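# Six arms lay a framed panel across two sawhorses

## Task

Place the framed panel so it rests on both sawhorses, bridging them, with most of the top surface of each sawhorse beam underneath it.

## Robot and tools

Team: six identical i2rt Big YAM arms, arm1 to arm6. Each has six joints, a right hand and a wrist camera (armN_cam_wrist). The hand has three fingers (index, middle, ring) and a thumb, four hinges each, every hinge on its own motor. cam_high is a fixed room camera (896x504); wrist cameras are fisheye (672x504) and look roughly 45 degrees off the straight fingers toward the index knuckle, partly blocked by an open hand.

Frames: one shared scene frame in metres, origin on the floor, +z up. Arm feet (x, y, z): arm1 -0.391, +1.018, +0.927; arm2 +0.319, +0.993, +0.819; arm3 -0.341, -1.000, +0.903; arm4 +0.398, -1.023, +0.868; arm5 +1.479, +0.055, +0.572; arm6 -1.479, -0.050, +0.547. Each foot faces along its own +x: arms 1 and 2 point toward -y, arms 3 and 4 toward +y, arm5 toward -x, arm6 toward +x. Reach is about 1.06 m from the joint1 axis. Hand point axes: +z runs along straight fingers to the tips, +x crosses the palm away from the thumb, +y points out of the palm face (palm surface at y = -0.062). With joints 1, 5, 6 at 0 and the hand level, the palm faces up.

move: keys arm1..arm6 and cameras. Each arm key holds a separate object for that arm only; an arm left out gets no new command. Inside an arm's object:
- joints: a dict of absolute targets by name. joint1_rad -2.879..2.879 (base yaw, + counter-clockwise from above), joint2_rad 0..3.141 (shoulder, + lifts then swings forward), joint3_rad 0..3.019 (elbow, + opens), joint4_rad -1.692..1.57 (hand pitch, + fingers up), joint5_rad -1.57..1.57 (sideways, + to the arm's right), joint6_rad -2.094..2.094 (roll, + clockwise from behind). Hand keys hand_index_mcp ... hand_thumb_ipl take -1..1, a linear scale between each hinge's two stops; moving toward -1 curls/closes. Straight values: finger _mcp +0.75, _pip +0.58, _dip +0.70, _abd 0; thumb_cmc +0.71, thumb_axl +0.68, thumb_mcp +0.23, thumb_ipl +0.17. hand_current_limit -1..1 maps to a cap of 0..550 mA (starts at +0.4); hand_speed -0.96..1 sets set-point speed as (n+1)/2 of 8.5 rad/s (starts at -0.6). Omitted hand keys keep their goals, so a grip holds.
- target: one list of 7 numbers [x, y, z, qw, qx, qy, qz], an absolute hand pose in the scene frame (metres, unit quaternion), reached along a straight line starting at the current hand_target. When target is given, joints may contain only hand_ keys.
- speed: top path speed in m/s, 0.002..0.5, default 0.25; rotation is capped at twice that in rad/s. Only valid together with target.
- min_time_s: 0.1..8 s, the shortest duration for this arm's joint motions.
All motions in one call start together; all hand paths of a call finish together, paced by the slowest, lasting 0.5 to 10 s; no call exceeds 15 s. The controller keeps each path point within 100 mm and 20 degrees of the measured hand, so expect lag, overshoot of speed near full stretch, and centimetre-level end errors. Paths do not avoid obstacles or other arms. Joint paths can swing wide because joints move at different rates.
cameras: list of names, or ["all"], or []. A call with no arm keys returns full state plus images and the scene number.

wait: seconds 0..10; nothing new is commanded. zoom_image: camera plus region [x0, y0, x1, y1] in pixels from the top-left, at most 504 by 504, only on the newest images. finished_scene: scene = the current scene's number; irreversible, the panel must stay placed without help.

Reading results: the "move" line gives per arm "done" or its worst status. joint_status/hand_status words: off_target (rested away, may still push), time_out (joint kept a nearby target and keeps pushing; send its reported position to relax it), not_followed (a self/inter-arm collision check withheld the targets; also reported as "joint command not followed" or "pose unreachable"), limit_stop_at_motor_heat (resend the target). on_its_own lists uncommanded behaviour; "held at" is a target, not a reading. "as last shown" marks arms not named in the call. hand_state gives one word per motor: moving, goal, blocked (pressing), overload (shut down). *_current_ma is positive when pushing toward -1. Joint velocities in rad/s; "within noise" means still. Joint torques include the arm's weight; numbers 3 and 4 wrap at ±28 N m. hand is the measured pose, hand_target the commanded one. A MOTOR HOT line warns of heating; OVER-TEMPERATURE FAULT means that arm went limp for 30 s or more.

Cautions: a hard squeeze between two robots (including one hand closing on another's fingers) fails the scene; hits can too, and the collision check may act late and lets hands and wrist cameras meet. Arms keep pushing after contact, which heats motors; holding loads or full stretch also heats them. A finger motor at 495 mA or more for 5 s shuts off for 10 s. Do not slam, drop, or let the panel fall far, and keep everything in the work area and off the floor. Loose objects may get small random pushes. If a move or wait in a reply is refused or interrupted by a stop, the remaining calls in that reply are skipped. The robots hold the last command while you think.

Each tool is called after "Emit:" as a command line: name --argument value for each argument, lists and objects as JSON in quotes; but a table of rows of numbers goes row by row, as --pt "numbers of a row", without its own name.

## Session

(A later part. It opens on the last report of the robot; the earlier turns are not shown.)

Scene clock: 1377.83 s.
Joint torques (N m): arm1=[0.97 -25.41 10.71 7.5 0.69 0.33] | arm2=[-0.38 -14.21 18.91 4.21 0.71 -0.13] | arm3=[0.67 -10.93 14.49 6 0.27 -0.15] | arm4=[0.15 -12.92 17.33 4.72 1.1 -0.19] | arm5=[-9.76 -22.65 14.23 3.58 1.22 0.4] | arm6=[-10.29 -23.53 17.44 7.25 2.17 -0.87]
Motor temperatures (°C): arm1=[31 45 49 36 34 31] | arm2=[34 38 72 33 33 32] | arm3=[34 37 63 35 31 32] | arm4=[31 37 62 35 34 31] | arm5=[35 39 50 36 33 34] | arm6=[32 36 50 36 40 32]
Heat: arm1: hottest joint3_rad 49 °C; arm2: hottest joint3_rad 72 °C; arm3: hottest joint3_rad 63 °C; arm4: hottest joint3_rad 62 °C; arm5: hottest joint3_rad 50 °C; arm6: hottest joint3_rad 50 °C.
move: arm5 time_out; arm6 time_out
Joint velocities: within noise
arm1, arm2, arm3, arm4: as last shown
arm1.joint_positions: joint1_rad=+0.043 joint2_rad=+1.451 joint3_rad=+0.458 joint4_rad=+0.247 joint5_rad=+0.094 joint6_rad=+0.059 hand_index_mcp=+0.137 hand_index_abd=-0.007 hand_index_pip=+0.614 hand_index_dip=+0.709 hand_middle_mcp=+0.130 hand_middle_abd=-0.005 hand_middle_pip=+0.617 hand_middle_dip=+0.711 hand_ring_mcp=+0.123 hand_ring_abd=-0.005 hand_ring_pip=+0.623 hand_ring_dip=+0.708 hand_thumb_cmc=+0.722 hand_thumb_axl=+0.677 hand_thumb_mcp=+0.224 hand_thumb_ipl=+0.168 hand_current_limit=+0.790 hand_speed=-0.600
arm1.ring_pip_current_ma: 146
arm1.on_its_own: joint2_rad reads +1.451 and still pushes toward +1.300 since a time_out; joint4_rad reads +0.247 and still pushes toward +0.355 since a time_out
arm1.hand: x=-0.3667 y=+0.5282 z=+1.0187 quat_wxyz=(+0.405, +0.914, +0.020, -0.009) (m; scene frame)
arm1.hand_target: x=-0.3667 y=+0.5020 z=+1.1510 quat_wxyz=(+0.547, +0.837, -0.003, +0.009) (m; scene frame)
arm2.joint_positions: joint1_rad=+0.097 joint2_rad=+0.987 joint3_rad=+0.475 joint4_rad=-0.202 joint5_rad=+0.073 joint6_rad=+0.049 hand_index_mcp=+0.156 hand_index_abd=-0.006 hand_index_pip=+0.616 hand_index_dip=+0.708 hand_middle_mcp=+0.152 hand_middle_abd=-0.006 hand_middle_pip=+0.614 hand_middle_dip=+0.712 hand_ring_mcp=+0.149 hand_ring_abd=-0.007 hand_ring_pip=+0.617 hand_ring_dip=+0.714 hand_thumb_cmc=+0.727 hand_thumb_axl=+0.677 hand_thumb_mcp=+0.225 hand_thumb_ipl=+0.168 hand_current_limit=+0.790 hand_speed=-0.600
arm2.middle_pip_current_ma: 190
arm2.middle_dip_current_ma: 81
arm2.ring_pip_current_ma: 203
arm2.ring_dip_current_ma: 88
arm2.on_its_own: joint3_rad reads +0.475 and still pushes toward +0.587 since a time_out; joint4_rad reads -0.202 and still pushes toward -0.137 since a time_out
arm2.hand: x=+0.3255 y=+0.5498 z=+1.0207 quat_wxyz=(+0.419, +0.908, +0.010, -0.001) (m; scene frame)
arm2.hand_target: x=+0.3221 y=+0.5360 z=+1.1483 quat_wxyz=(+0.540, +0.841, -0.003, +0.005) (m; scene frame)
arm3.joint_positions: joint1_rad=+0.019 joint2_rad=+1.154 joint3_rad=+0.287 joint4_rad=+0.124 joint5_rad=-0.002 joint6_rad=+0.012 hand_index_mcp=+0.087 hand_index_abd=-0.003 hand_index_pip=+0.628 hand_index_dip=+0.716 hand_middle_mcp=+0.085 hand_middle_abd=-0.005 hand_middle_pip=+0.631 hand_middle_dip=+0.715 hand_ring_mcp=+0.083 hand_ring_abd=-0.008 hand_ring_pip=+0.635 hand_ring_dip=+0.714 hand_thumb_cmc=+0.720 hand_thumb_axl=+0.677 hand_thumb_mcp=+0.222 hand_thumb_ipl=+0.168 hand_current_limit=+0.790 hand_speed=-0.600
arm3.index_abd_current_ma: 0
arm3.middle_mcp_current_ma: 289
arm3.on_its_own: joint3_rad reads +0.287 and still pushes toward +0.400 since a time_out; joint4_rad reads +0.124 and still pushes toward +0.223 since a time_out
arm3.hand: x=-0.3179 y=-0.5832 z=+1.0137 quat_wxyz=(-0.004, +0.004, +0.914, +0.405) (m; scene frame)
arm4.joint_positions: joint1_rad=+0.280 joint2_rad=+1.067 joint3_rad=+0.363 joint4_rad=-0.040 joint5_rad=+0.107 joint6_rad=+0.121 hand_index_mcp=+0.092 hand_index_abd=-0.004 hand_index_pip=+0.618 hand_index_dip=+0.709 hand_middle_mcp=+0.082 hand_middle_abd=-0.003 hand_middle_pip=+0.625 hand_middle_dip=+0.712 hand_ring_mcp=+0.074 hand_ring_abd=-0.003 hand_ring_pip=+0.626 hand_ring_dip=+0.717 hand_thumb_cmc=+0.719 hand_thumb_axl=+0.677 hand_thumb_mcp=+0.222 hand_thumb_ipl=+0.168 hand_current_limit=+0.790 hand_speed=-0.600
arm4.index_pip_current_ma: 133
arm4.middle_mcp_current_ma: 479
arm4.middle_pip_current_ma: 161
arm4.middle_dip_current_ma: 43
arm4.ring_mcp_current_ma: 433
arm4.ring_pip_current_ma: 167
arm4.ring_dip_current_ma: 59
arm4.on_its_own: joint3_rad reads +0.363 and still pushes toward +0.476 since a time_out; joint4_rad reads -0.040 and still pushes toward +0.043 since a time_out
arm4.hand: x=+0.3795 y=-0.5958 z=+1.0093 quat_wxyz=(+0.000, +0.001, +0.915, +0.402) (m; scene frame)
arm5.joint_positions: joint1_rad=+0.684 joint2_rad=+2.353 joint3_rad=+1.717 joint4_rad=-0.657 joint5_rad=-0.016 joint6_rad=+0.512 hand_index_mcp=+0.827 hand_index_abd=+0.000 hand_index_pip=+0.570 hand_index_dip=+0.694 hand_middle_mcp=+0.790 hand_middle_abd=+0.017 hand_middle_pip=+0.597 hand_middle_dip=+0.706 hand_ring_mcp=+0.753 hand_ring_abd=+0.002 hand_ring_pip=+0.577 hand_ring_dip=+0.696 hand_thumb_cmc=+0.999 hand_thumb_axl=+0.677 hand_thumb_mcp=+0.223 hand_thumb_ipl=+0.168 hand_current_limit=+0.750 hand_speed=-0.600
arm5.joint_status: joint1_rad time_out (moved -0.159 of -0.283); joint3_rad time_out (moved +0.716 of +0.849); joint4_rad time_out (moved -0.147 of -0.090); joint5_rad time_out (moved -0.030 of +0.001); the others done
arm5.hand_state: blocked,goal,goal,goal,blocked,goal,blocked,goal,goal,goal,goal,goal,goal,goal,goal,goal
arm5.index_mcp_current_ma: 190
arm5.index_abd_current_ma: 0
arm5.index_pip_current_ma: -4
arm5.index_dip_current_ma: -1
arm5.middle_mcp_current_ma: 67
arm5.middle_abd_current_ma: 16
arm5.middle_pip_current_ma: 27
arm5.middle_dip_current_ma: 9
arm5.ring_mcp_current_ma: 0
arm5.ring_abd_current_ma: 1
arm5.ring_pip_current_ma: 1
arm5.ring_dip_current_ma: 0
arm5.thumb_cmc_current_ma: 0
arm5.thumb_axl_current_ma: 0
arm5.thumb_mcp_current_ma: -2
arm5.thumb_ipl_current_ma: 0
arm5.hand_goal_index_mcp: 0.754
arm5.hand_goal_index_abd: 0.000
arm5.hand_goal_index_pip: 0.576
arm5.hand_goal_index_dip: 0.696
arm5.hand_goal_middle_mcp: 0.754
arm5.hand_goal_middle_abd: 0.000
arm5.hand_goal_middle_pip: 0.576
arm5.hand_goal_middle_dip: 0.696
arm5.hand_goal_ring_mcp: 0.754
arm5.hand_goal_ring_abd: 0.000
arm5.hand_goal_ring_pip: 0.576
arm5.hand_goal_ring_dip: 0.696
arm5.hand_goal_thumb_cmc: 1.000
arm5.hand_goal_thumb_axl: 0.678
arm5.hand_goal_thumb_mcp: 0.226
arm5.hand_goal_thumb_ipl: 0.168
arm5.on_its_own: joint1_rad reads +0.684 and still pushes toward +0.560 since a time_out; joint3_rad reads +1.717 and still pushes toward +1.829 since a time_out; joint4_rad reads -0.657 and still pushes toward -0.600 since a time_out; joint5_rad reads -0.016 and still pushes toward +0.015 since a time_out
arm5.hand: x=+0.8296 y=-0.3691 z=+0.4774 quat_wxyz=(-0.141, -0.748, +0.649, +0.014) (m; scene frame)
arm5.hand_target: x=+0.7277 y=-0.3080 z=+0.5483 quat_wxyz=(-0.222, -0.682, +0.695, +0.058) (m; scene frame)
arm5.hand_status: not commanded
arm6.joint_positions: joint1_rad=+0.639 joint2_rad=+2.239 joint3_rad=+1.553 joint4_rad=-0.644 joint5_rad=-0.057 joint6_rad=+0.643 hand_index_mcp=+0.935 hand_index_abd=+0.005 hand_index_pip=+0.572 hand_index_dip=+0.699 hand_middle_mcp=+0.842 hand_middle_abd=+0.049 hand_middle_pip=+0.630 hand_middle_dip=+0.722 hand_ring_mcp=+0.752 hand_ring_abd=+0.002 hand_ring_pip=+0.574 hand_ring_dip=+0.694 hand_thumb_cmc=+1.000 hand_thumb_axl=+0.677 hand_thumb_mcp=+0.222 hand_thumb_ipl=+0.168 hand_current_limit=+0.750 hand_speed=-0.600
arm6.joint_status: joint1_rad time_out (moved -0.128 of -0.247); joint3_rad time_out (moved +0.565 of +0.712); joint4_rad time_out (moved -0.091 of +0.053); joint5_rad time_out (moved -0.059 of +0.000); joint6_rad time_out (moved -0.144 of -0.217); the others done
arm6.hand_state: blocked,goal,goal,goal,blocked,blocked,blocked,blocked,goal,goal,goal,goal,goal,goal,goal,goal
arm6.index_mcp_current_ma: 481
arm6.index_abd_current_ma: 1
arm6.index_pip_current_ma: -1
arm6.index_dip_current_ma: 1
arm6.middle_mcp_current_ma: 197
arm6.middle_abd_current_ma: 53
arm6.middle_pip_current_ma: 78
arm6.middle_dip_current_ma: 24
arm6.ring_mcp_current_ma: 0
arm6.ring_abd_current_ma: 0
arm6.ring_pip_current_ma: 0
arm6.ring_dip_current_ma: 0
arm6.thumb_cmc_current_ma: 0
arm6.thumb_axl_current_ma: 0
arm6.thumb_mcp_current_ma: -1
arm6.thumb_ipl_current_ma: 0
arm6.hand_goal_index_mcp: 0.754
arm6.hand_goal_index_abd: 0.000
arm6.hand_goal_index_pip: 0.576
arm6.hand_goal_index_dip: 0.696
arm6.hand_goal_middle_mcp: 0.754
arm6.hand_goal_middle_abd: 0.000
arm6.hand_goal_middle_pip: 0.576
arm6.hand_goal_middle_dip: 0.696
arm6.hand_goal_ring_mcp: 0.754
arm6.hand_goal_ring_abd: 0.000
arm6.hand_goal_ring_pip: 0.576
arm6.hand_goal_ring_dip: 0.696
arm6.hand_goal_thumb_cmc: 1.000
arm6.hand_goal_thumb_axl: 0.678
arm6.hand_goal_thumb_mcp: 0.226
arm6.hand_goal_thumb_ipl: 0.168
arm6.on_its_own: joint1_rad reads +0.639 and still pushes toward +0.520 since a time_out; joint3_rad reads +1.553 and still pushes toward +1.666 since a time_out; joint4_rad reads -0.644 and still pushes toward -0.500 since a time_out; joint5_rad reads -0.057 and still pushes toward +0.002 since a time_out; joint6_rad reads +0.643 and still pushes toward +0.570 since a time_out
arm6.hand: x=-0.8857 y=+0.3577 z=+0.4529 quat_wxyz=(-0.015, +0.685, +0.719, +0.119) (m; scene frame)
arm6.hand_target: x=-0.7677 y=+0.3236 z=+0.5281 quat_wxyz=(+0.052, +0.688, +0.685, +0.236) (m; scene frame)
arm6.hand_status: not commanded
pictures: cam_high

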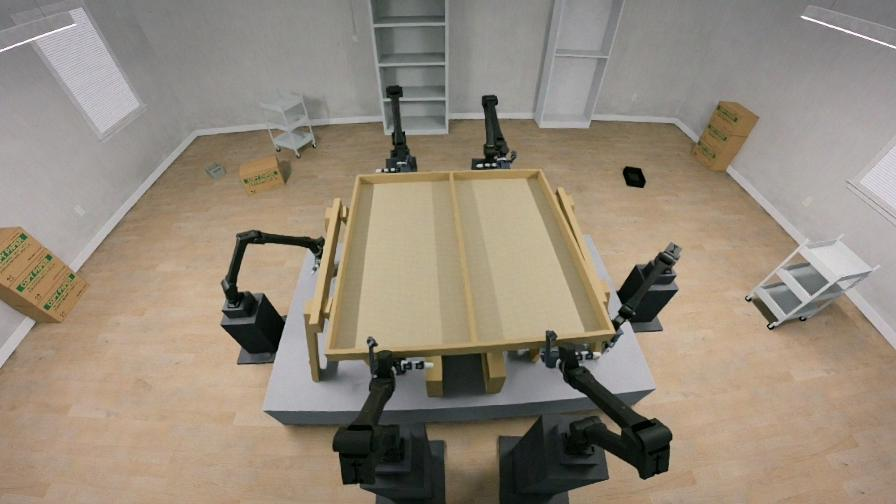

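Emit:
move --arm5 '{"joints": {"joint1_rad": 0.72, "joint2_rad": 2.156, "joint3_rad": 1.222, "joint4_rad": -0.638, "joint5_rad": 0.015, "joint6_rad": 0.69}, "min_time_s": 1.5}' --arm6 '{"joints": {"joint1_rad": 0.66, "joint2_rad": 2.097, "joint3_rad": 1.215, "joint4_rad": -0.67, "joint5_rad": 0.002, "joint6_rad": 0.70}, "min_time_s": 1.5}' --cameras '[]'

Emit:
move --arm5 '{"joints": {"joint1_rad": -0.421, "joint6_rad": -0.447}, "min_time_s": 2.5}' --arm6 '{"joints": {"joint1_rad": -0.51, "joint6_rad": -0.464}, "min_time_s": 2.5}' --cameras '[]'

Emit:
move --arm5 '{"joints": {"joint1_rad": -0.19, "joint2_rad": 2.62, "joint3_rad": 2.35, "joint4_rad": -0.9, "joint5_rad": 0.015, "joint6_rad": -0.29}, "min_time_s": 4}' --arm6 '{"joints": {"joint1_rad": -0.27, "joint2_rad": 2.53, "joint3_rad": 2.25, "joint4_rad": -0.85, "joint5_rad": 0.002, "joint6_rad": -0.31}, "min_time_s": 4}' --cameras '["cam_high"]'

Scene clock: 1409.17 s.
Joint torques (N m): arm1=[0.97 -25.35 10.7 7.5 0.69 0.33] | arm2=[-0.73 -13.68 18.97 4.16 0.73 -0.11] | arm3=[0.97 -10.7 14.52 5.96 0.29 -0.17] | arm4=[0.15 -12.86 17.32 4.71 1.1 -0.19] | arm5=[-0.03 -17.55 3.4 -0.21 0.09 0.31] | arm6=[0.26 -19.9 5.53 -0.39 0.23 0.13]
Motor temperatures (°C): arm1=[31 47 50 36 34 31] | arm2=[34 38 72 33 33 32] | arm3=[34 36 63 35 31 32] | arm4=[31 38 63 35 34 31] | arm5=[35 39 54 35 34 34] | arm6=[32 37 52 36 43 32]
Heat: arm1: hottest joint3_rad 50 °C; arm2: hottest joint3_rad 72 °C; arm3: hottest joint3_rad 63 °C; arm4: hottest joint3_rad 63 °C; arm5: hottest joint3_rad 54 °C; arm6: hottest joint3_rad 52 °C.
move: arm5 done; arm6 done
Joint velocities: within noise
arm1, arm2, arm3, arm4: as last shown
arm1.on_its_own: joint2_rad reads +1.451 and still pushes toward +1.300 since a time_out; joint4_rad reads +0.247 and still pushes toward +0.355 since a time_out
arm2.on_its_own: joint3_rad reads +0.475 and still pushes toward +0.587 since a time_out; joint4_rad reads -0.202 and still pushes toward -0.137 since a time_out
arm3.on_its_own: joint3_rad reads +0.287 and still pushes toward +0.400 since a time_out; joint4_rad reads +0.124 and still pushes toward +0.223 since a time_out
arm4.on_its_own: joint3_rad reads +0.363 and still pushes toward +0.476 since a time_out; joint4_rad reads -0.040 and still pushes toward +0.043 since a time_out
arm5.joint_positions: joint1_rad=+0.714 joint2_rad=+2.163 joint3_rad=+1.236 joint4_rad=-0.627 joint5_rad=+0.015 joint6_rad=+0.674 hand_index_mcp=+0.734 hand_index_abd=-0.012 hand_index_pip=+0.566 hand_index_dip=+0.690 hand_middle_mcp=+0.747 hand_middle_abd=-0.003 hand_middle_pip=+0.572 hand_middle_dip=+0.695 hand_ring_mcp=+0.752 hand_ring_abd=+0.001 hand_ring_pip=+0.576 hand_ring_dip=+0.696 hand_thumb_cmc=+1.000 hand_thumb_axl=+0.677 hand_thumb_mcp=+0.223 hand_thumb_ipl=+0.168 hand_current_limit=+0.750 hand_speed=-0.600
arm5.joint_status: all done
arm5.hand_state: goal,goal,goal,goal,goal,goal,goal,goal,goal,goal,goal,goal,goal,goal,goal,goal
arm5.index_mcp_current_ma: -28
arm5.index_abd_current_ma: -9
arm5.index_pip_current_ma: -10
arm5.index_dip_current_ma: -4
arm5.middle_mcp_current_ma: -6
arm5.middle_abd_current_ma: -1
arm5.middle_pip_current_ma: -3
arm5.middle_dip_current_ma: -1
arm5.ring_mcp_current_ma: -1
arm5.ring_abd_current_ma: 0
arm5.ring_pip_current_ma: 0
arm5.ring_dip_current_ma: 0
arm5.thumb_cmc_current_ma: 0
arm5.thumb_axl_current_ma: 0
arm5.thumb_mcp_current_ma: -2
arm5.thumb_ipl_current_ma: 0
arm5.hand_goal_index_mcp: 0.754
arm5.hand_goal_index_abd: 0.000
arm5.hand_goal_index_pip: 0.576
arm5.hand_goal_index_dip: 0.696
arm5.hand_goal_middle_mcp: 0.754
arm5.hand_goal_middle_abd: 0.000
arm5.hand_goal_middle_pip: 0.576
arm5.hand_goal_middle_dip: 0.696
arm5.hand_goal_ring_mcp: 0.754
arm5.hand_goal_ring_abd: 0.000
arm5.hand_goal_ring_pip: 0.576
arm5.hand_goal_ring_dip: 0.696
arm5.hand_goal_thumb_cmc: 1.000
arm5.hand_goal_thumb_axl: 0.678
arm5.hand_goal_thumb_mcp: 0.226
arm5.hand_goal_thumb_ipl: 0.168
arm5.hand: x=+0.9868 y=-0.2529 z=+0.4295 quat_wxyz=(-0.011, -0.710, +0.704, +0.002) (m; scene frame)
arm5.hand_target: x=+0.9955 y=-0.2489 z=+0.4287 quat_wxyz=(-0.002, -0.707, +0.708, +0.001) (m; scene frame)
arm5.hand_status: not commanded
arm6.joint_positions: joint1_rad=+0.652 joint2_rad=+2.098 joint3_rad=+1.223 joint4_rad=-0.659 joint5_rad=-0.001 joint6_rad=+0.685 hand_index_mcp=+0.746 hand_index_abd=-0.008 hand_index_pip=+0.571 hand_index_dip=+0.693 hand_middle_mcp=+0.753 hand_middle_abd=-0.003 hand_middle_pip=+0.576 hand_middle_dip=+0.697 hand_ring_mcp=+0.753 hand_ring_abd=+0.002 hand_ring_pip=+0.574 hand_ring_dip=+0.694 hand_thumb_cmc=+1.000 hand_thumb_axl=+0.677 hand_thumb_mcp=+0.222 hand_thumb_ipl=+0.168 hand_current_limit=+0.750 hand_speed=-0.600
arm6.joint_status: all done
arm6.hand_state: goal,goal,goal,goal,goal,goal,goal,goal,goal,goal,goal,goal,goal,goal,goal,goal
arm6.index_mcp_current_ma: -4
arm6.index_abd_current_ma: -2
arm6.index_pip_current_ma: -1
arm6.index_dip_current_ma: -1
arm6.middle_mcp_current_ma: 0
arm6.middle_abd_current_ma: 0
arm6.middle_pip_current_ma: 0
arm6.middle_dip_current_ma: 0
arm6.ring_mcp_current_ma: 0
arm6.ring_abd_current_ma: 0
arm6.ring_pip_current_ma: 0
arm6.ring_dip_current_ma: 0
arm6.thumb_cmc_current_ma: 0
arm6.thumb_axl_current_ma: 0
arm6.thumb_mcp_current_ma: -2
arm6.thumb_ipl_current_ma: 0
arm6.hand_goal_index_mcp: 0.754
arm6.hand_goal_index_abd: 0.000
arm6.hand_goal_index_pip: 0.576
arm6.hand_goal_index_dip: 0.696
arm6.hand_goal_middle_mcp: 0.754
arm6.hand_goal_middle_abd: 0.000
arm6.hand_goal_middle_pip: 0.576
arm6.hand_goal_middle_dip: 0.696
arm6.hand_goal_ring_mcp: 0.754
arm6.hand_goal_ring_abd: 0.000
arm6.hand_goal_ring_pip: 0.576
arm6.hand_goal_ring_dip: 0.696
arm6.hand_goal_thumb_cmc: 1.000
arm6.hand_goal_thumb_axl: 0.678
arm6.hand_goal_thumb_mcp: 0.226
arm6.hand_goal_thumb_ipl: 0.168
arm6.hand: x=-0.9921 y=+0.2646 z=+0.4263 quat_wxyz=(-0.001, +0.703, +0.711, +0.014) (m; scene frame)
arm6.hand_target: x=-0.9998 y=+0.2627 z=+0.4243 quat_wxyz=(+0.000, +0.705, +0.709, +0.005) (m; scene frame)
arm6.hand_status: not commanded
pictures: none
No camera images: "cameras" was empty.

Scene clock: 1412.47 s.
Joint torques (N m): arm1=[0.97 -25.41 10.7 7.51 0.69 0.33] | arm2=[-0.32 -13.92 18.81 4.14 0.73 -0.11] | arm3=[0.67 -10.64 14.43 5.94 0.26 -0.17] | arm4=[0.15 -12.86 17.31 4.71 1.1 -0.19] | arm5=[-1.32 -16.32 3.44 0.01 0.5 0.03] | arm6=[-0.26 -18.84 7.09 0.17 0.1 -0.13]
Motor temperatures (°C): arm1=[31 47 50 36 34 31] | arm2=[34 38 72 33 33 32] | arm3=[34 36 63 35 31 32] | arm4=[31 38 63 35 34 31] | arm5=[35 39 52 35 34 34] | arm6=[32 37 51 36 42 32]
Heat: arm1: hottest joint3_rad 50 °C; arm2: hottest joint3_rad 72 °C; arm3: hottest joint3_rad 63 °C; arm4: hottest joint3_rad 63 °C; arm5: hottest joint3_rad 52 °C; arm6: hottest joint3_rad 51 °C.
move: arm5 done; arm6 done
Joint velocities: within noise
arm1, arm2, arm3, arm4: as last shown
arm1.on_its_own: joint2_rad reads +1.451 and still pushes toward +1.300 since a time_out; joint4_rad reads +0.247 and still pushes toward +0.355 since a time_out
arm2.on_its_own: joint3_rad reads +0.475 and still pushes toward +0.587 since a time_out; joint4_rad reads -0.202 and still pushes toward -0.137 since a time_out
arm3.on_its_own: joint3_rad reads +0.287 and still pushes toward +0.400 since a time_out; joint4_rad reads +0.124 and still pushes toward +0.223 since a time_out
arm4.on_its_own: joint3_rad reads +0.363 and still pushes toward +0.476 since a time_out; joint4_rad reads -0.040 and still pushes toward +0.043 since a time_out
arm5.joint_positions: joint1_rad=-0.410 joint2_rad=+2.149 joint3_rad=+1.236 joint4_rad=-0.630 joint5_rad=+0.003 joint6_rad=-0.432 hand_index_mcp=+0.751 hand_index_abd=-0.003 hand_index_pip=+0.575 hand_index_dip=+0.697 hand_middle_mcp=+0.749 hand_middle_abd=-0.006 hand_middle_pip=+0.573 hand_middle_dip=+0.695 hand_ring_mcp=+0.739 hand_ring_abd=-0.018 hand_ring_pip=+0.567 hand_ring_dip=+0.692 hand_thumb_cmc=+1.000 hand_thumb_axl=+0.677 hand_thumb_mcp=+0.223 hand_thumb_ipl=+0.168 hand_current_limit=+0.750 hand_speed=-0.600
arm5.joint_status: all done
arm5.hand_state: goal,goal,goal,goal,goal,goal,goal,goal,goal,goal,goal,goal,goal,goal,goal,goal
arm5.index_mcp_current_ma: -2
arm5.index_abd_current_ma: -1
arm5.index_pip_current_ma: 0
arm5.index_dip_current_ma: 0
arm5.middle_mcp_current_ma: -4
arm5.middle_abd_current_ma: -4
arm5.middle_pip_current_ma: -2
arm5.middle_dip_current_ma: -1
arm5.ring_mcp_current_ma: -19
arm5.ring_abd_current_ma: -17
arm5.ring_pip_current_ma: -8
arm5.ring_dip_current_ma: -3
arm5.thumb_cmc_current_ma: 0
arm5.thumb_axl_current_ma: 0
arm5.thumb_mcp_current_ma: -2
arm5.thumb_ipl_current_ma: 0
arm5.hand_goal_index_mcp: 0.754
arm5.hand_goal_index_abd: 0.000
arm5.hand_goal_index_pip: 0.576
arm5.hand_goal_index_dip: 0.696
arm5.hand_goal_middle_mcp: 0.754
arm5.hand_goal_middle_abd: 0.000
arm5.hand_goal_middle_pip: 0.576
arm5.hand_goal_middle_dip: 0.696
arm5.hand_goal_ring_mcp: 0.754
arm5.hand_goal_ring_abd: 0.000
arm5.hand_goal_ring_pip: 0.576
arm5.hand_goal_ring_dip: 0.696
arm5.hand_goal_thumb_cmc: 1.000
arm5.hand_goal_thumb_axl: 0.678
arm5.hand_goal_thumb_mcp: 0.226
arm5.hand_goal_thumb_ipl: 0.168
arm5.hand: x=+0.9195 y=+0.3020 z=+0.4297 quat_wxyz=(-0.007, -0.704, +0.711, +0.008) (m; scene frame)
arm5.hand_target: x=+0.9334 y=+0.3033 z=+0.4199 quat_wxyz=(+0.004, -0.705, +0.709, -0.004) (m; scene frame)
arm5.hand_status: not commanded
arm6.joint_positions: joint1_rad=-0.514 joint2_rad=+2.088 joint3_rad=+1.204 joint4_rad=-0.670 joint5_rad=+0.002 joint6_rad=-0.451 hand_index_mcp=+0.754 hand_index_abd=-0.003 hand_index_pip=+0.578 hand_index_dip=+0.699 hand_middle_mcp=+0.754 hand_middle_abd=-0.002 hand_middle_pip=+0.578 hand_middle_dip=+0.697 hand_ring_mcp=+0.755 hand_ring_abd=-0.003 hand_ring_pip=+0.577 hand_ring_dip=+0.696 hand_thumb_cmc=+0.999 hand_thumb_axl=+0.677 hand_thumb_mcp=+0.222 hand_thumb_ipl=+0.168 hand_current_limit=+0.750 hand_speed=-0.600
arm6.joint_status: all done
arm6.hand_state: goal,goal,goal,goal,goal,goal,goal,goal,goal,goal,goal,goal,goal,goal,goal,goal
arm6.index_mcp_current_ma: 0
arm6.index_abd_current_ma: 0
arm6.index_pip_current_ma: 0
arm6.index_dip_current_ma: 1
arm6.middle_mcp_current_ma: 0
arm6.middle_abd_current_ma: 0
arm6.middle_pip_current_ma: 0
arm6.middle_dip_current_ma: 0
arm6.ring_mcp_current_ma: 0
arm6.ring_abd_current_ma: 0
arm6.ring_pip_current_ma: 0
arm6.ring_dip_current_ma: 0
arm6.thumb_cmc_current_ma: 0
arm6.thumb_axl_current_ma: 0
arm6.thumb_mcp_current_ma: -2
arm6.thumb_ipl_current_ma: 0
arm6.hand_goal_index_mcp: 0.754
arm6.hand_goal_index_abd: 0.000
arm6.hand_goal_index_pip: 0.576
arm6.hand_goal_index_dip: 0.696
arm6.hand_goal_middle_mcp: 0.754
arm6.hand_goal_middle_abd: 0.000
arm6.hand_goal_middle_pip: 0.576
arm6.hand_goal_middle_dip: 0.696
arm6.hand_goal_ring_mcp: 0.754
arm6.hand_goal_ring_abd: 0.000
arm6.hand_goal_ring_pip: 0.576
arm6.hand_goal_ring_dip: 0.696
arm6.hand_goal_thumb_cmc: 1.000
arm6.hand_goal_thumb_axl: 0.678
arm6.hand_goal_thumb_mcp: 0.226
arm6.hand_goal_thumb_ipl: 0.168
arm6.hand: x=-0.9365 y=-0.3076 z=+0.4274 quat_wxyz=(+0.006, +0.713, +0.701, -0.002) (m; scene frame)
arm6.hand_target: x=-0.9315 y=-0.3061 z=+0.4262 quat_wxyz=(+0.008, +0.707, +0.707, -0.002) (m; scene frame)
arm6.hand_status: not commanded
pictures: none
No camera images: "cameras" was empty.

Scene clock: 1419.77 s.
Joint torques (N m): arm1=[3.25 -25.35 10.69 7.54 -1.13 -0.18] | arm2=[2.02 -13.16 18.86 4.72 -0.92 -0.48] | arm3=[-1.14 -10.23 14.56 6.58 1.32 0.06] | arm4=[-0.85 -12.81 17.33 4.72 2.1 0.14] | arm5=[11.52 -18.78 14.72 8.81 -1.29 1.3] | arm6=[11.58 -25.41 18.61 7.97 -1.98 2.2]
Motor temperatures (°C): arm1=[31 47 50 36 34 31] | arm2=[34 38 73 33 33 32] | arm3=[34 36 63 35 31 32] | arm4=[31 39 63 35 35 31] | arm5=[35 39 54 36 34 34] | arm6=[32 38 53 36 42 33]
Heat: arm1: hottest joint3_rad 50 °C; arm2: hottest joint3_rad 73 °C; arm3: hottest joint3_rad 63 °C; arm4: hottest joint3_rad 63 °C; arm5: hottest joint3_rad 54 °C; arm6: hottest joint3_rad 53 °C.
move: arm5 time_out; arm6 time_out
Joint velocities: within noise
arm1, arm2, arm3, arm4: as last shown
arm1.joint_positions: joint1_rad=+0.011 joint2_rad=+1.451 joint3_rad=+0.458 joint4_rad=+0.246 joint5_rad=+0.135 joint6_rad=+0.114 hand_index_mcp=+0.139 hand_index_abd=+0.027 hand_index_pip=+0.615 hand_index_dip=+0.709 hand_middle_mcp=+0.138 hand_middle_abd=+0.022 hand_middle_pip=+0.617 hand_middle_dip=+0.711 hand_ring_mcp=+0.137 hand_ring_abd=+0.019 hand_ring_pip=+0.618 hand_ring_dip=+0.708 hand_thumb_cmc=+0.722 hand_thumb_axl=+0.677 hand_thumb_mcp=+0.224 hand_thumb_ipl=+0.168 hand_current_limit=+0.790 hand_speed=-0.600
arm1.hand_state: blocked,blocked,blocked,goal,blocked,blocked,blocked,goal,blocked,goal,blocked,goal,goal,goal,goal,goal
arm1.index_abd_current_ma: 62
arm1.index_pip_current_ma: 115
arm1.middle_abd_current_ma: 47
arm1.ring_abd_current_ma: 39
arm1.ring_pip_current_ma: 125
arm1.on_its_own: joint2_rad reads +1.451 and still pushes toward +1.300 since a time_out; joint4_rad reads +0.246 and still pushes toward +0.355 since a time_out
arm1.hand: x=-0.3939 y=+0.5296 z=+1.0192 quat_wxyz=(+0.406, +0.913, -0.028, -0.023) (m; scene frame)
arm1.hand_target: x=-0.3668 y=+0.5020 z=+1.1510 quat_wxyz=(+0.547, +0.837, -0.003, +0.009) (m; scene frame)
arm2.joint_positions: joint1_rad=+0.071 joint2_rad=+0.979 joint3_rad=+0.475 joint4_rad=-0.216 joint5_rad=+0.112 joint6_rad=+0.090 hand_index_mcp=+0.156 hand_index_abd=+0.018 hand_index_pip=+0.616 hand_index_dip=+0.708 hand_middle_mcp=+0.152 hand_middle_abd=+0.031 hand_middle_pip=+0.614 hand_middle_dip=+0.712 hand_ring_mcp=+0.150 hand_ring_abd=+0.029 hand_ring_pip=+0.617 hand_ring_dip=+0.714 hand_thumb_cmc=+0.727 hand_thumb_axl=+0.677 hand_thumb_mcp=+0.225 hand_thumb_ipl=+0.168 hand_current_limit=+0.790 hand_speed=-0.600
arm2.hand_state: blocked,goal,blocked,goal,blocked,blocked,blocked,goal,blocked,blocked,blocked,goal,goal,goal,goal,goal
arm2.index_abd_current_ma: 80
arm2.middle_abd_current_ma: 137
arm2.ring_abd_current_ma: 126
arm2.on_its_own: joint3_rad reads +0.475 and still pushes toward +0.587 since a time_out; joint4_rad reads -0.216 and still pushes toward -0.137 since a time_out
arm2.hand: x=+0.3033 y=+0.5532 z=+1.0210 quat_wxyz=(+0.417, +0.908, -0.028, -0.016) (m; scene frame)
arm2.hand_target: x=+0.3222 y=+0.5361 z=+1.1484 quat_wxyz=(+0.540, +0.841, -0.003, +0.005) (m; scene frame)
arm3.joint_positions: joint1_rad=+0.045 joint2_rad=+1.141 joint3_rad=+0.287 joint4_rad=+0.108 joint5_rad=-0.027 joint6_rad=-0.016 hand_index_mcp=+0.087 hand_index_abd=-0.025 hand_index_pip=+0.628 hand_index_dip=+0.716 hand_middle_mcp=+0.085 hand_middle_abd=-0.022 hand_middle_pip=+0.631 hand_middle_dip=+0.715 hand_ring_mcp=+0.083 hand_ring_abd=-0.022 hand_ring_pip=+0.635 hand_ring_dip=+0.714 hand_thumb_cmc=+0.720 hand_thumb_axl=+0.677 hand_thumb_mcp=+0.222 hand_thumb_ipl=+0.168 hand_current_limit=+0.790 hand_speed=-0.600
arm3.hand_state: blocked,blocked,blocked,blocked,blocked,blocked,blocked,goal,blocked,blocked,blocked,goal,goal,goal,goal,goal
arm3.index_abd_current_ma: -15
arm3.middle_mcp_current_ma: 288
arm3.middle_abd_current_ma: -12
arm3.ring_abd_current_ma: -12
arm3.on_its_own: joint3_rad reads +0.287 and still pushes toward +0.400 since a time_out; joint4_rad reads +0.108 and still pushes toward +0.223 since a time_out
arm3.hand: x=-0.3354 y=-0.5837 z=+1.0151 quat_wxyz=(-0.014, -0.026, +0.915, +0.403) (m; scene frame)
arm3.hand_target: x=-0.3176 y=-0.5441 z=+1.1398 quat_wxyz=(+0.000, +0.001, +0.841, +0.541) (m; scene frame)
arm4.joint_positions: joint1_rad=+0.294 joint2_rad=+1.067 joint3_rad=+0.363 joint4_rad=-0.040 joint5_rad=+0.082 joint6_rad=+0.090 hand_index_mcp=+0.096 hand_index_abd=-0.019 hand_index_pip=+0.615 hand_index_dip=+0.709 hand_middle_mcp=+0.084 hand_middle_abd=-0.018 hand_middle_pip=+0.625 hand_middle_dip=+0.712 hand_ring_mcp=+0.075 hand_ring_abd=-0.021 hand_ring_pip=+0.626 hand_ring_dip=+0.718 hand_thumb_cmc=+0.719 hand_thumb_axl=+0.677 hand_thumb_mcp=+0.222 hand_thumb_ipl=+0.168 hand_current_limit=+0.790 hand_speed=-0.600
arm4.hand_state: blocked,goal,blocked,goal,blocked,goal,blocked,goal,blocked,blocked,blocked,blocked,goal,goal,goal,goal
arm4.index_abd_current_ma: -45
arm4.index_pip_current_ma: 125
arm4.middle_mcp_current_ma: 485
arm4.middle_abd_current_ma: -40
arm4.ring_mcp_current_ma: 438
arm4.ring_abd_current_ma: -50
arm4.ring_pip_current_ma: 168
arm4.ring_dip_current_ma: 60
arm4.on_its_own: joint3_rad reads +0.363 and still pushes toward +0.476 since a time_out; joint4_rad reads -0.040 and still pushes toward +0.043 since a time_out; joint5_rad reads +0.082 and still pushes toward +0.126 since a time_out
arm4.hand: x=+0.3667 y=-0.5955 z=+1.0091 quat_wxyz=(-0.008, -0.025, +0.916, +0.401) (m; scene frame)
arm4.hand_target: x=+0.3773 y=-0.5658 z=+1.1365 quat_wxyz=(-0.007, +0.007, +0.846, +0.533) (m; scene frame)
arm5.joint_positions: joint1_rad=-0.349 joint2_rad=+2.563 joint3_rad=+2.123 joint4_rad=-1.083 joint5_rad=+0.052 joint6_rad=-0.418 hand_index_mcp=+0.755 hand_index_abd=-0.003 hand_index_pip=+0.578 hand_index_dip=+0.697 hand_middle_mcp=+0.772 hand_middle_abd=+0.001 hand_middle_pip=+0.578 hand_middle_dip=+0.698 hand_ring_mcp=+0.862 hand_ring_abd=-0.021 hand_ring_pip=+0.624 hand_ring_dip=+0.728 hand_thumb_cmc=+0.999 hand_thumb_axl=+0.677 hand_thumb_mcp=+0.223 hand_thumb_ipl=+0.168 hand_current_limit=+0.750 hand_speed=-0.600
arm5.joint_status: joint1_rad time_out (moved +0.061 of +0.220); joint3_rad time_out (moved +0.887 of +1.114); joint4_rad time_out (moved -0.452 of -0.270); joint5_rad time_out (moved +0.049 of +0.012); joint6_rad time_out (moved +0.014 of +0.142); the others done
arm5.hand_state: goal,goal,goal,goal,goal,goal,goal,goal,blocked,blocked,blocked,blocked,goal,goal,goal,goal
arm5.index_mcp_current_ma: 0
arm5.index_abd_current_ma: -1
arm5.index_pip_current_ma: 1
arm5.index_dip_current_ma: 0
arm5.middle_mcp_current_ma: 23
arm5.middle_abd_current_ma: 0
arm5.middle_pip_current_ma: 1
arm5.middle_dip_current_ma: 1
arm5.ring_mcp_current_ma: 337
arm5.ring_abd_current_ma: -23
arm5.ring_pip_current_ma: 92
arm5.ring_dip_current_ma: 52
arm5.thumb_cmc_current_ma: 0
arm5.thumb_axl_current_ma: 0
arm5.thumb_mcp_current_ma: -2
arm5.thumb_ipl_current_ma: 0
arm5.hand_goal_index_mcp: 0.754
arm5.hand_goal_index_abd: 0.000
arm5.hand_goal_index_pip: 0.576
arm5.hand_goal_index_dip: 0.696
arm5.hand_goal_middle_mcp: 0.754
arm5.hand_goal_middle_abd: 0.000
arm5.hand_goal_middle_pip: 0.576
arm5.hand_goal_middle_dip: 0.696
arm5.hand_goal_ring_mcp: 0.754
arm5.hand_goal_ring_abd: 0.000
arm5.hand_goal_ring_pip: 0.576
arm5.hand_goal_ring_dip: 0.696
arm5.hand_goal_thumb_cmc: 1.000
arm5.hand_goal_thumb_axl: 0.678
arm5.hand_goal_thumb_mcp: 0.226
arm5.hand_goal_thumb_ipl: 0.168
arm5.on_its_own: joint1_rad reads -0.349 and still pushes toward -0.190 since a time_out; joint3_rad reads +2.123 and still pushes toward +2.236 since a time_out (your +2.350 is given up); joint4_rad reads -1.083 and still pushes toward -0.900 since a time_out; joint5_rad reads +0.052 and still pushes toward +0.015 since a time_out; joint6_rad reads -0.418 and still pushes toward -0.290 since a time_out
arm5.hand: x=+0.7163 y=+0.3537 z=+0.4394 quat_wxyz=(+0.011, -0.719, +0.694, +0.026) (m; scene frame)
arm5.hand_target: x=+0.6090 y=+0.2498 z=+0.4702 quat_wxyz=(-0.069, -0.722, +0.677, +0.121) (m; scene frame)
arm5.hand_status: not commanded
arm6.joint_positions: joint1_rad=-0.417 joint2_rad=+2.506 joint3_rad=+2.070 joint4_rad=-1.016 joint5_rad=+0.061 joint6_rad=-0.502 hand_index_mcp=+0.755 hand_index_abd=-0.001 hand_index_pip=+0.578 hand_index_dip=+0.699 hand_middle_mcp=+0.769 hand_middle_abd=+0.002 hand_middle_pip=+0.578 hand_middle_dip=+0.699 hand_ring_mcp=+0.886 hand_ring_abd=-0.008 hand_ring_pip=+0.605 hand_ring_dip=+0.710 hand_thumb_cmc=+0.999 hand_thumb_axl=+0.677 hand_thumb_mcp=+0.222 hand_thumb_ipl=+0.168 hand_current_limit=+0.750 hand_speed=-0.600
arm6.joint_status: joint1_rad time_out (moved +0.097 of +0.244); joint3_rad time_out (moved +0.866 of +1.046); joint4_rad time_out (moved -0.346 of -0.180); joint5_rad time_out (moved +0.059 of +0.000); joint6_rad time_out (moved -0.051 of +0.141); the others done
arm6.hand_state: goal,goal,goal,goal,goal,goal,goal,goal,blocked,goal,blocked,goal,goal,goal,goal,goal
arm6.index_mcp_current_ma: 0
arm6.index_abd_current_ma: 0
arm6.index_pip_current_ma: 0
arm6.index_dip_current_ma: 1
arm6.middle_mcp_current_ma: 11
arm6.middle_abd_current_ma: 0
arm6.middle_pip_current_ma: 0
arm6.middle_dip_current_ma: 1
arm6.ring_mcp_current_ma: 384
arm6.ring_abd_current_ma: -3
arm6.ring_pip_current_ma: 27
arm6.ring_dip_current_ma: 8
arm6.thumb_cmc_current_ma: 0
arm6.thumb_axl_current_ma: 0
arm6.thumb_mcp_current_ma: -2
arm6.thumb_ipl_current_ma: 0
arm6.hand_goal_index_mcp: 0.754
arm6.hand_goal_index_abd: 0.000
arm6.hand_goal_index_pip: 0.576
arm6.hand_goal_index_dip: 0.696
arm6.hand_goal_middle_mcp: 0.754
arm6.hand_goal_middle_abd: 0.000
arm6.hand_goal_middle_pip: 0.576
arm6.hand_goal_middle_dip: 0.696
arm6.hand_goal_ring_mcp: 0.754
arm6.hand_goal_ring_abd: 0.000
arm6.hand_goal_ring_pip: 0.576
arm6.hand_goal_ring_dip: 0.696
arm6.hand_goal_thumb_cmc: 1.000
arm6.hand_goal_thumb_axl: 0.678
arm6.hand_goal_thumb_mcp: 0.226
arm6.hand_goal_thumb_ipl: 0.168
arm6.on_its_own: joint1_rad reads -0.417 and still pushes toward -0.270 since a time_out; joint3_rad reads +2.070 and still pushes toward +2.183 since a time_out; joint4_rad reads -1.016 and still pushes toward -0.850 since a time_out; joint5_rad reads +0.061 and still pushes toward +0.002 since a time_out; joint6_rad reads -0.502 and still pushes toward -0.310 since a time_out
arm6.hand: x=-0.7048 y=-0.3413 z=+0.4438 quat_wxyz=(+0.064, +0.659, +0.749, -0.012) (m; scene frame)
arm6.hand_target: x=-0.5987 y=-0.2472 z=+0.5036 quat_wxyz=(+0.160, +0.665, +0.725, +0.087) (m; scene frame)
arm6.hand_status: not commanded
pictures: cam_high

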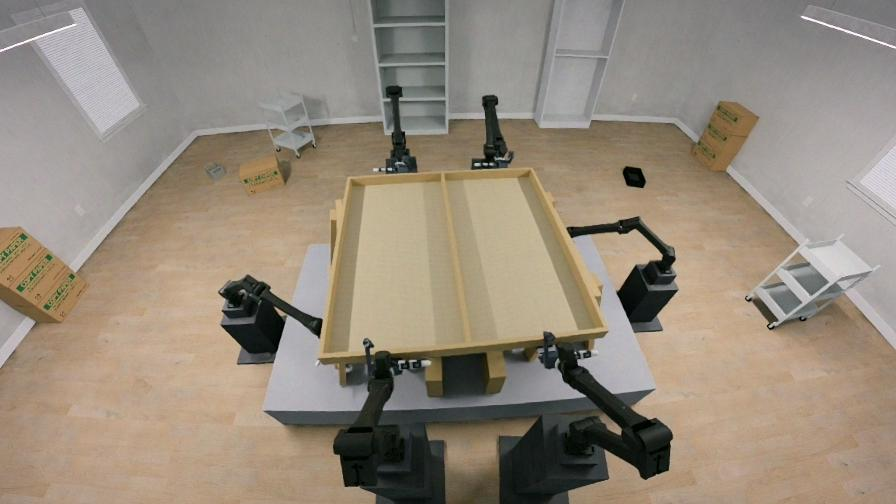

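Emit:
zoom_image --camera "cam_high" --region '[480, 150, 640, 380]'

Emit:
zoom_image --camera "cam_high" --region '[290, 150, 450, 400]'

Scaled by 2.191 from the camera's 896x504 image, which has a finer 1280x720 frame.

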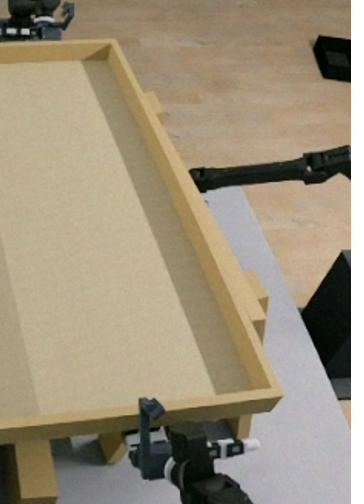

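Scaled by 2.016 from the camera's 896x504 image, which has a finer 1280x720 frame.

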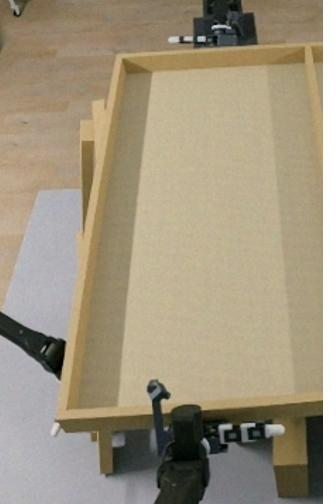

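Emit:
move --arm5 '{"joints": {"joint1_rad": -0.37, "joint2_rad": 2.241, "joint3_rad": 1.398, "joint4_rad": -0.73, "joint5_rad": 0.015, "joint6_rad": -0.39}, "min_time_s": 2}' --arm6 '{"joints": {"joint1_rad": -0.45, "joint2_rad": 2.15, "joint3_rad": 1.318, "joint4_rad": -0.72, "joint5_rad": 0.002, "joint6_rad": -0.43}, "min_time_s": 2}' --arm1 '{"joints": {"joint2_rad": 1.27}, "min_time_s": 2}' --arm2 '{"joints": {"joint2_rad": 0.856}, "min_time_s": 2}' --arm3 '{"joints": {"joint2_rad": 1.025}, "min_time_s": 2}' --arm4 '{"joints": {"joint2_rad": 0.935}, "min_time_s": 2}' --cameras '["cam_high"]'

Emit:
zoom_image --camera "cam_high" --region '[480, 150, 640, 380]'

Scene clock: 1458.33 s.
Joint torques (N m): arm1=[1.96 -25.29 11.4 7.77 0.05 -0.11] | arm2=[0.62 -12.92 19.11 4.81 0.34 -0.41] | arm3=[0.09 -10.87 14.61 6.76 0.52 0.11] | arm4=[0.03 -12.34 17.54 5.18 1.06 0.17] | arm5=[-1.26 -18.14 3.45 0.13 0.29 0.01] | arm6=[-1.44 -21.01 5.72 0.43 0.05 -0.19]
Motor temperatures (°C): arm1=[31 47 49 37 34 31] | arm2=[34 37 74 33 33 32] | arm3=[34 36 64 35 33 32] | arm4=[31 38 64 35 38 31] | arm5=[36 39 53 37 34 36] | arm6=[32 39 55 37 44 36]
Heat: arm1: hottest joint3_rad 49 °C; arm2: hottest joint3_rad 74 °C; arm3: hottest joint3_rad 64 °C; arm4: hottest joint3_rad 64 °C; arm5: hottest joint3_rad 53 °C; arm6: hottest joint3_rad 55 °C.
move: arm1 time_out; arm2 done; arm3 done; arm4 done; arm5 done; arm6 done
Joint velocities: within noise
arm1.joint_positions: joint1_rad=+0.028 joint2_rad=+1.424 joint3_rad=+0.450 joint4_rad=+0.241 joint5_rad=+0.108 joint6_rad=+0.105 hand_index_mcp=+0.139 hand_index_abd=+0.024 hand_index_pip=+0.619 hand_index_dip=+0.709 hand_middle_mcp=+0.145 hand_middle_abd=+0.022 hand_middle_pip=+0.614 hand_middle_dip=+0.710 hand_ring_mcp=+0.150 hand_ring_abd=+0.010 hand_ring_pip=+0.612 hand_ring_dip=+0.708 hand_thumb_cmc=+0.722 hand_thumb_axl=+0.677 hand_thumb_mcp=+0.224 hand_thumb_ipl=+0.168 hand_current_limit=+0.790 hand_speed=-0.600
arm1.joint_status: joint2_rad time_out (moved -0.027 of -0.181)
arm1.hand_state: blocked,blocked,blocked,goal,blocked,blocked,blocked,goal,blocked,goal,blocked,goal,goal,goal,goal,goal
arm1.index_mcp_current_ma: 492
arm1.index_abd_current_ma: 52
arm1.index_pip_current_ma: 131
arm1.index_dip_current_ma: 29
arm1.middle_mcp_current_ma: 492
arm1.middle_abd_current_ma: 47
arm1.middle_pip_current_ma: 112
arm1.middle_dip_current_ma: 33
arm1.ring_mcp_current_ma: 492
arm1.ring_abd_current_ma: 19
arm1.ring_pip_current_ma: 104
arm1.ring_dip_current_ma: 28
arm1.thumb_cmc_current_ma: 17
arm1.thumb_axl_current_ma: -1
arm1.thumb_mcp_current_ma: -5
arm1.thumb_ipl_current_ma: 0
arm1.hand_goal_index_mcp: -0.030
arm1.hand_goal_index_abd: 0.000
arm1.hand_goal_index_pip: 0.576
arm1.hand_goal_index_dip: 0.696
arm1.hand_goal_middle_mcp: -0.030
arm1.hand_goal_middle_abd: 0.000
arm1.hand_goal_middle_pip: 0.576
arm1.hand_goal_middle_dip: 0.696
arm1.hand_goal_ring_mcp: -0.030
arm1.hand_goal_ring_abd: 0.000
arm1.hand_goal_ring_pip: 0.576
arm1.hand_goal_ring_dip: 0.696
arm1.hand_goal_thumb_cmc: 0.714
arm1.hand_goal_thumb_axl: 0.678
arm1.hand_goal_thumb_mcp: 0.226
arm1.hand_goal_thumb_ipl: 0.168
arm1.on_its_own: joint2_rad reads +1.424 and still pushes toward +1.270 since a time_out; joint4_rad reads +0.241 and still pushes toward +0.355 since a time_out
arm1.hand: x=-0.3807 y=+0.5318 z=+1.0260 quat_wxyz=(+0.411, +0.911, -0.012, -0.008) (m; scene frame)
arm1.hand_target: x=-0.3669 y=+0.5050 z=+1.1661 quat_wxyz=(+0.559, +0.829, -0.004, +0.011) (m; scene frame)
arm1.hand_status: not commanded
arm2.joint_positions: joint1_rad=+0.080 joint2_rad=+0.949 joint3_rad=+0.475 joint4_rad=-0.219 joint5_rad=+0.081 joint6_rad=+0.077 hand_index_mcp=+0.159 hand_index_abd=-0.004 hand_index_pip=+0.624 hand_index_dip=+0.708 hand_middle_mcp=+0.164 hand_middle_abd=+0.006 hand_middle_pip=+0.617 hand_middle_dip=+0.714 hand_ring_mcp=+0.167 hand_ring_abd=+0.001 hand_ring_pip=+0.615 hand_ring_dip=+0.714 hand_thumb_cmc=+0.727 hand_thumb_axl=+0.677 hand_thumb_mcp=+0.225 hand_thumb_ipl=+0.168 hand_current_limit=+0.790 hand_speed=-0.600
arm2.joint_status: all done
arm2.hand_state: blocked,goal,blocked,goal,blocked,goal,blocked,goal,blocked,goal,blocked,goal,goal,goal,goal,goal
arm2.index_mcp_current_ma: 492
arm2.index_abd_current_ma: -17
arm2.index_pip_current_ma: 241
arm2.index_dip_current_ma: 62
arm2.middle_mcp_current_ma: 492
arm2.middle_abd_current_ma: 26
arm2.middle_pip_current_ma: 204
arm2.middle_dip_current_ma: 89
arm2.ring_mcp_current_ma: 492
arm2.ring_abd_current_ma: 5
arm2.ring_pip_current_ma: 194
arm2.ring_dip_current_ma: 89
arm2.thumb_cmc_current_ma: 68
arm2.thumb_axl_current_ma: -4
arm2.thumb_mcp_current_ma: -8
arm2.thumb_ipl_current_ma: -2
arm2.hand_goal_index_mcp: -0.030
arm2.hand_goal_index_abd: 0.000
arm2.hand_goal_index_pip: 0.576
arm2.hand_goal_index_dip: 0.696
arm2.hand_goal_middle_mcp: -0.030
arm2.hand_goal_middle_abd: 0.000
arm2.hand_goal_middle_pip: 0.576
arm2.hand_goal_middle_dip: 0.696
arm2.hand_goal_ring_mcp: -0.030
arm2.hand_goal_ring_abd: 0.000
arm2.hand_goal_ring_pip: 0.576
arm2.hand_goal_ring_dip: 0.696
arm2.hand_goal_thumb_cmc: 0.714
arm2.hand_goal_thumb_axl: 0.678
arm2.hand_goal_thumb_mcp: 0.226
arm2.hand_goal_thumb_ipl: 0.168
arm2.on_its_own: joint3_rad reads +0.475 and still pushes toward +0.587 since a time_out; joint4_rad reads -0.219 and still pushes toward -0.137 since a time_out
arm2.hand: x=+0.3138 y=+0.5548 z=+1.0321 quat_wxyz=(+0.428, +0.904, -0.012, -0.002) (m; scene frame)
arm2.hand_target: x=+0.3214 y=+0.5421 z=+1.1613 quat_wxyz=(+0.553, +0.833, -0.004, +0.006) (m; scene frame)
arm2.hand_status: not commanded
arm3.joint_positions: joint1_rad=+0.030 joint2_rad=+1.126 joint3_rad=+0.287 joint4_rad=+0.106 joint5_rad=-0.008 joint6_rad=-0.018 hand_index_mcp=+0.095 hand_index_abd=-0.014 hand_index_pip=+0.630 hand_index_dip=+0.716 hand_middle_mcp=+0.088 hand_middle_abd=-0.015 hand_middle_pip=+0.634 hand_middle_dip=+0.717 hand_ring_mcp=+0.083 hand_ring_abd=-0.015 hand_ring_pip=+0.637 hand_ring_dip=+0.714 hand_thumb_cmc=+0.720 hand_thumb_axl=+0.677 hand_thumb_mcp=+0.222 hand_thumb_ipl=+0.168 hand_current_limit=+0.790 hand_speed=-0.600
arm3.joint_status: all done
arm3.hand_state: blocked,goal,blocked,blocked,blocked,goal,blocked,blocked,blocked,goal,blocked,goal,goal,goal,goal,goal
arm3.index_mcp_current_ma: 332
arm3.index_abd_current_ma: -6
arm3.index_pip_current_ma: 70
arm3.index_dip_current_ma: 13
arm3.middle_mcp_current_ma: 301
arm3.middle_abd_current_ma: -6
arm3.middle_pip_current_ma: 80
arm3.middle_dip_current_ma: 14
arm3.ring_mcp_current_ma: 278
arm3.ring_abd_current_ma: -6
arm3.ring_pip_current_ma: 87
arm3.ring_dip_current_ma: 10
arm3.thumb_cmc_current_ma: 1
arm3.thumb_axl_current_ma: 0
arm3.thumb_mcp_current_ma: -1
arm3.thumb_ipl_current_ma: 0
arm3.hand_goal_index_mcp: -0.030
arm3.hand_goal_index_abd: 0.000
arm3.hand_goal_index_pip: 0.576
arm3.hand_goal_index_dip: 0.696
arm3.hand_goal_middle_mcp: -0.030
arm3.hand_goal_middle_abd: 0.000
arm3.hand_goal_middle_pip: 0.576
arm3.hand_goal_middle_dip: 0.696
arm3.hand_goal_ring_mcp: -0.030
arm3.hand_goal_ring_abd: 0.000
arm3.hand_goal_ring_pip: 0.576
arm3.hand_goal_ring_dip: 0.696
arm3.hand_goal_thumb_cmc: 0.714
arm3.hand_goal_thumb_axl: 0.678
arm3.hand_goal_thumb_mcp: 0.226
arm3.hand_goal_thumb_ipl: 0.168
arm3.on_its_own: joint3_rad reads +0.287 and still pushes toward +0.400 since a time_out; joint4_rad reads +0.106 and still pushes toward +0.223 since a time_out
arm3.hand: x=-0.3259 y=-0.5839 z=+1.0210 quat_wxyz=(-0.002, -0.016, +0.912, +0.410) (m; scene frame)
arm3.hand_target: x=-0.3176 y=-0.5476 z=+1.1530 quat_wxyz=(+0.000, +0.001, +0.833, +0.554) (m; scene frame)
arm3.hand_status: not commanded
arm4.joint_positions: joint1_rad=+0.282 joint2_rad=+1.032 joint3_rad=+0.363 joint4_rad=-0.052 joint5_rad=+0.107 joint6_rad=+0.087 hand_index_mcp=+0.107 hand_index_abd=-0.007 hand_index_pip=+0.617 hand_index_dip=+0.711 hand_middle_mcp=+0.091 hand_middle_abd=-0.009 hand_middle_pip=+0.627 hand_middle_dip=+0.713 hand_ring_mcp=+0.078 hand_ring_abd=-0.014 hand_ring_pip=+0.628 hand_ring_dip=+0.718 hand_thumb_cmc=+0.719 hand_thumb_axl=+0.677 hand_thumb_mcp=+0.222 hand_thumb_ipl=+0.168 hand_current_limit=+0.790 hand_speed=-0.600
arm4.joint_status: all done
arm4.hand_state: blocked,goal,blocked,goal,blocked,goal,blocked,goal,blocked,goal,blocked,blocked,goal,goal,goal,goal
arm4.index_mcp_current_ma: 492
arm4.index_abd_current_ma: -13
arm4.index_pip_current_ma: 131
arm4.index_dip_current_ma: 38
arm4.middle_mcp_current_ma: 492
arm4.middle_abd_current_ma: -18
arm4.middle_pip_current_ma: 172
arm4.middle_dip_current_ma: 46
arm4.ring_mcp_current_ma: 455
arm4.ring_abd_current_ma: -30
arm4.ring_pip_current_ma: 176
arm4.ring_dip_current_ma: 61
arm4.thumb_cmc_current_ma: 11
arm4.thumb_axl_current_ma: -1
arm4.thumb_mcp_current_ma: -9
arm4.thumb_ipl_current_ma: 0
arm4.hand_goal_index_mcp: -0.030
arm4.hand_goal_index_abd: 0.000
arm4.hand_goal_index_pip: 0.576
arm4.hand_goal_index_dip: 0.696
arm4.hand_goal_middle_mcp: -0.030
arm4.hand_goal_middle_abd: 0.000
arm4.hand_goal_middle_pip: 0.576
arm4.hand_goal_middle_dip: 0.696
arm4.hand_goal_ring_mcp: -0.030
arm4.hand_goal_ring_abd: 0.000
arm4.hand_goal_ring_pip: 0.576
arm4.hand_goal_ring_dip: 0.696
arm4.hand_goal_thumb_cmc: 0.714
arm4.hand_goal_thumb_axl: 0.678
arm4.hand_goal_thumb_mcp: 0.226
arm4.hand_goal_thumb_ipl: 0.168
arm4.on_its_own: joint3_rad reads +0.363 and still pushes toward +0.476 since a time_out; joint4_rad reads -0.052 and still pushes toward +0.043 since a time_out
arm4.hand: x=+0.3758 y=-0.5972 z=+1.0209 quat_wxyz=(+0.005, -0.015, +0.911, +0.412) (m; scene frame)
arm4.hand_target: x=+0.3778 y=-0.5701 z=+1.1493 quat_wxyz=(-0.009, +0.008, +0.838, +0.545) (m; scene frame)
arm4.hand_status: not commanded
arm5.joint_positions: joint1_rad=-0.360 joint2_rad=+2.234 joint3_rad=+1.421 joint4_rad=-0.725 joint5_rad=+0.008 joint6_rad=-0.371 hand_index_mcp=+0.755 hand_index_abd=-0.003 hand_index_pip=+0.578 hand_index_dip=+0.697 hand_middle_mcp=+0.739 hand_middle_abd=+0.000 hand_middle_pip=+0.568 hand_middle_dip=+0.692 hand_ring_mcp=+0.714 hand_ring_abd=+0.001 hand_ring_pip=+0.549 hand_ring_dip=+0.680 hand_thumb_cmc=+0.999 hand_thumb_axl=+0.677 hand_thumb_mcp=+0.223 hand_thumb_ipl=+0.168 hand_current_limit=+0.750 hand_speed=-0.600
arm5.joint_status: all done
arm5.hand_state: goal,goal,goal,goal,goal,goal,goal,goal,blocked,goal,blocked,goal,goal,goal,goal,goal
arm5.index_mcp_current_ma: 0
arm5.index_abd_current_ma: -1
arm5.index_pip_current_ma: 1
arm5.index_dip_current_ma: 0
arm5.middle_mcp_current_ma: -18
arm5.middle_abd_current_ma: 0
arm5.middle_pip_current_ma: -7
arm5.middle_dip_current_ma: -2
arm5.ring_mcp_current_ma: -79
arm5.ring_abd_current_ma: 0
arm5.ring_pip_current_ma: -39
arm5.ring_dip_current_ma: -18
arm5.thumb_cmc_current_ma: 0
arm5.thumb_axl_current_ma: 0
arm5.thumb_mcp_current_ma: -2
arm5.thumb_ipl_current_ma: 0
arm5.hand_goal_index_mcp: 0.754
arm5.hand_goal_index_abd: 0.000
arm5.hand_goal_index_pip: 0.576
arm5.hand_goal_index_dip: 0.696
arm5.hand_goal_middle_mcp: 0.754
arm5.hand_goal_middle_abd: 0.000
arm5.hand_goal_middle_pip: 0.576
arm5.hand_goal_middle_dip: 0.696
arm5.hand_goal_ring_mcp: 0.754
arm5.hand_goal_ring_abd: 0.000
arm5.hand_goal_ring_pip: 0.576
arm5.hand_goal_ring_dip: 0.696
arm5.hand_goal_thumb_cmc: 1.000
arm5.hand_goal_thumb_axl: 0.678
arm5.hand_goal_thumb_mcp: 0.226
arm5.hand_goal_thumb_ipl: 0.168
arm5.hand: x=+0.8606 y=+0.2997 z=+0.4308 quat_wxyz=(-0.006, -0.700, +0.714, +0.010) (m; scene frame)
arm5.hand_target: x=+0.8772 y=+0.2995 z=+0.4180 quat_wxyz=(+0.004, -0.703, +0.711, -0.004) (m; scene frame)
arm5.hand_status: not commanded
arm6.joint_positions: joint1_rad=-0.440 joint2_rad=+2.151 joint3_rad=+1.328 joint4_rad=-0.725 joint5_rad=+0.003 joint6_rad=-0.415 hand_index_mcp=+0.755 hand_index_abd=-0.001 hand_index_pip=+0.578 hand_index_dip=+0.699 hand_middle_mcp=+0.755 hand_middle_abd=+0.002 hand_middle_pip=+0.578 hand_middle_dip=+0.699 hand_ring_mcp=+0.736 hand_ring_abd=+0.003 hand_ring_pip=+0.566 hand_ring_dip=+0.692 hand_thumb_cmc=+0.999 hand_thumb_axl=+0.677 hand_thumb_mcp=+0.222 hand_thumb_ipl=+0.168 hand_current_limit=+0.750 hand_speed=-0.600
arm6.joint_status: all done
arm6.hand_state: goal,goal,goal,goal,goal,goal,goal,goal,goal,goal,goal,goal,goal,goal,goal,goal
arm6.index_mcp_current_ma: 0
arm6.index_abd_current_ma: 0
arm6.index_pip_current_ma: 0
arm6.index_dip_current_ma: 1
arm6.middle_mcp_current_ma: 0
arm6.middle_abd_current_ma: 0
arm6.middle_pip_current_ma: 0
arm6.middle_dip_current_ma: 0
arm6.ring_mcp_current_ma: -15
arm6.ring_abd_current_ma: 0
arm6.ring_pip_current_ma: -5
arm6.ring_dip_current_ma: -1
arm6.thumb_cmc_current_ma: 0
arm6.thumb_axl_current_ma: 0
arm6.thumb_mcp_current_ma: -2
arm6.thumb_ipl_current_ma: 0
arm6.hand_goal_index_mcp: 0.754
arm6.hand_goal_index_abd: 0.000
arm6.hand_goal_index_pip: 0.576
arm6.hand_goal_index_dip: 0.696
arm6.hand_goal_middle_mcp: 0.754
arm6.hand_goal_middle_abd: 0.000
arm6.hand_goal_middle_pip: 0.576
arm6.hand_goal_middle_dip: 0.696
arm6.hand_goal_ring_mcp: 0.754
arm6.hand_goal_ring_abd: 0.000
arm6.hand_goal_ring_pip: 0.576
arm6.hand_goal_ring_dip: 0.696
arm6.hand_goal_thumb_cmc: 1.000
arm6.hand_goal_thumb_axl: 0.678
arm6.hand_goal_thumb_mcp: 0.226
arm6.hand_goal_thumb_ipl: 0.168
arm6.hand: x=-0.8851 y=-0.2841 z=+0.4268 quat_wxyz=(+0.009, +0.700, +0.715, -0.001) (m; scene frame)
arm6.hand_target: x=-0.8906 y=-0.2871 z=+0.4246 quat_wxyz=(+0.008, +0.698, +0.716, -0.001) (m; scene frame)
arm6.hand_status: not commanded
pictures: cam_high

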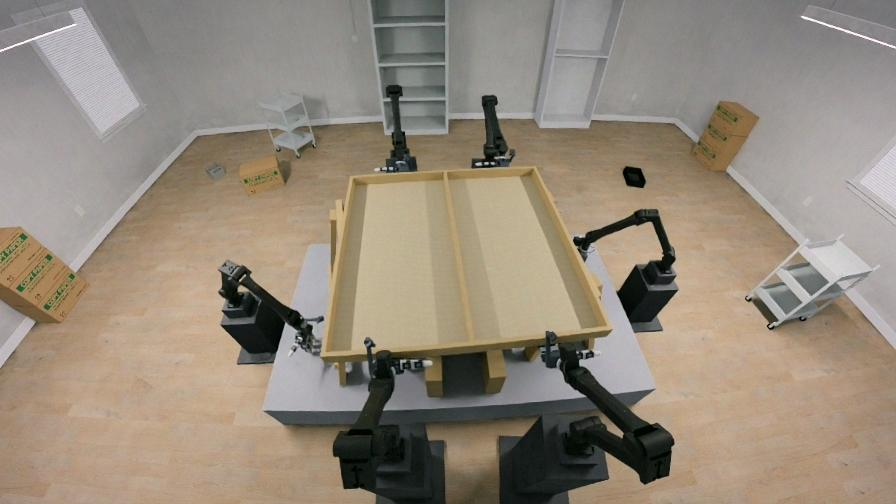

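Scaled by 2.191 from the camera's 896x504 image, which has a finer 1280x720 frame.

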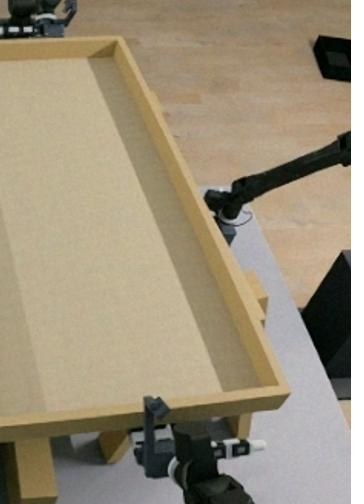

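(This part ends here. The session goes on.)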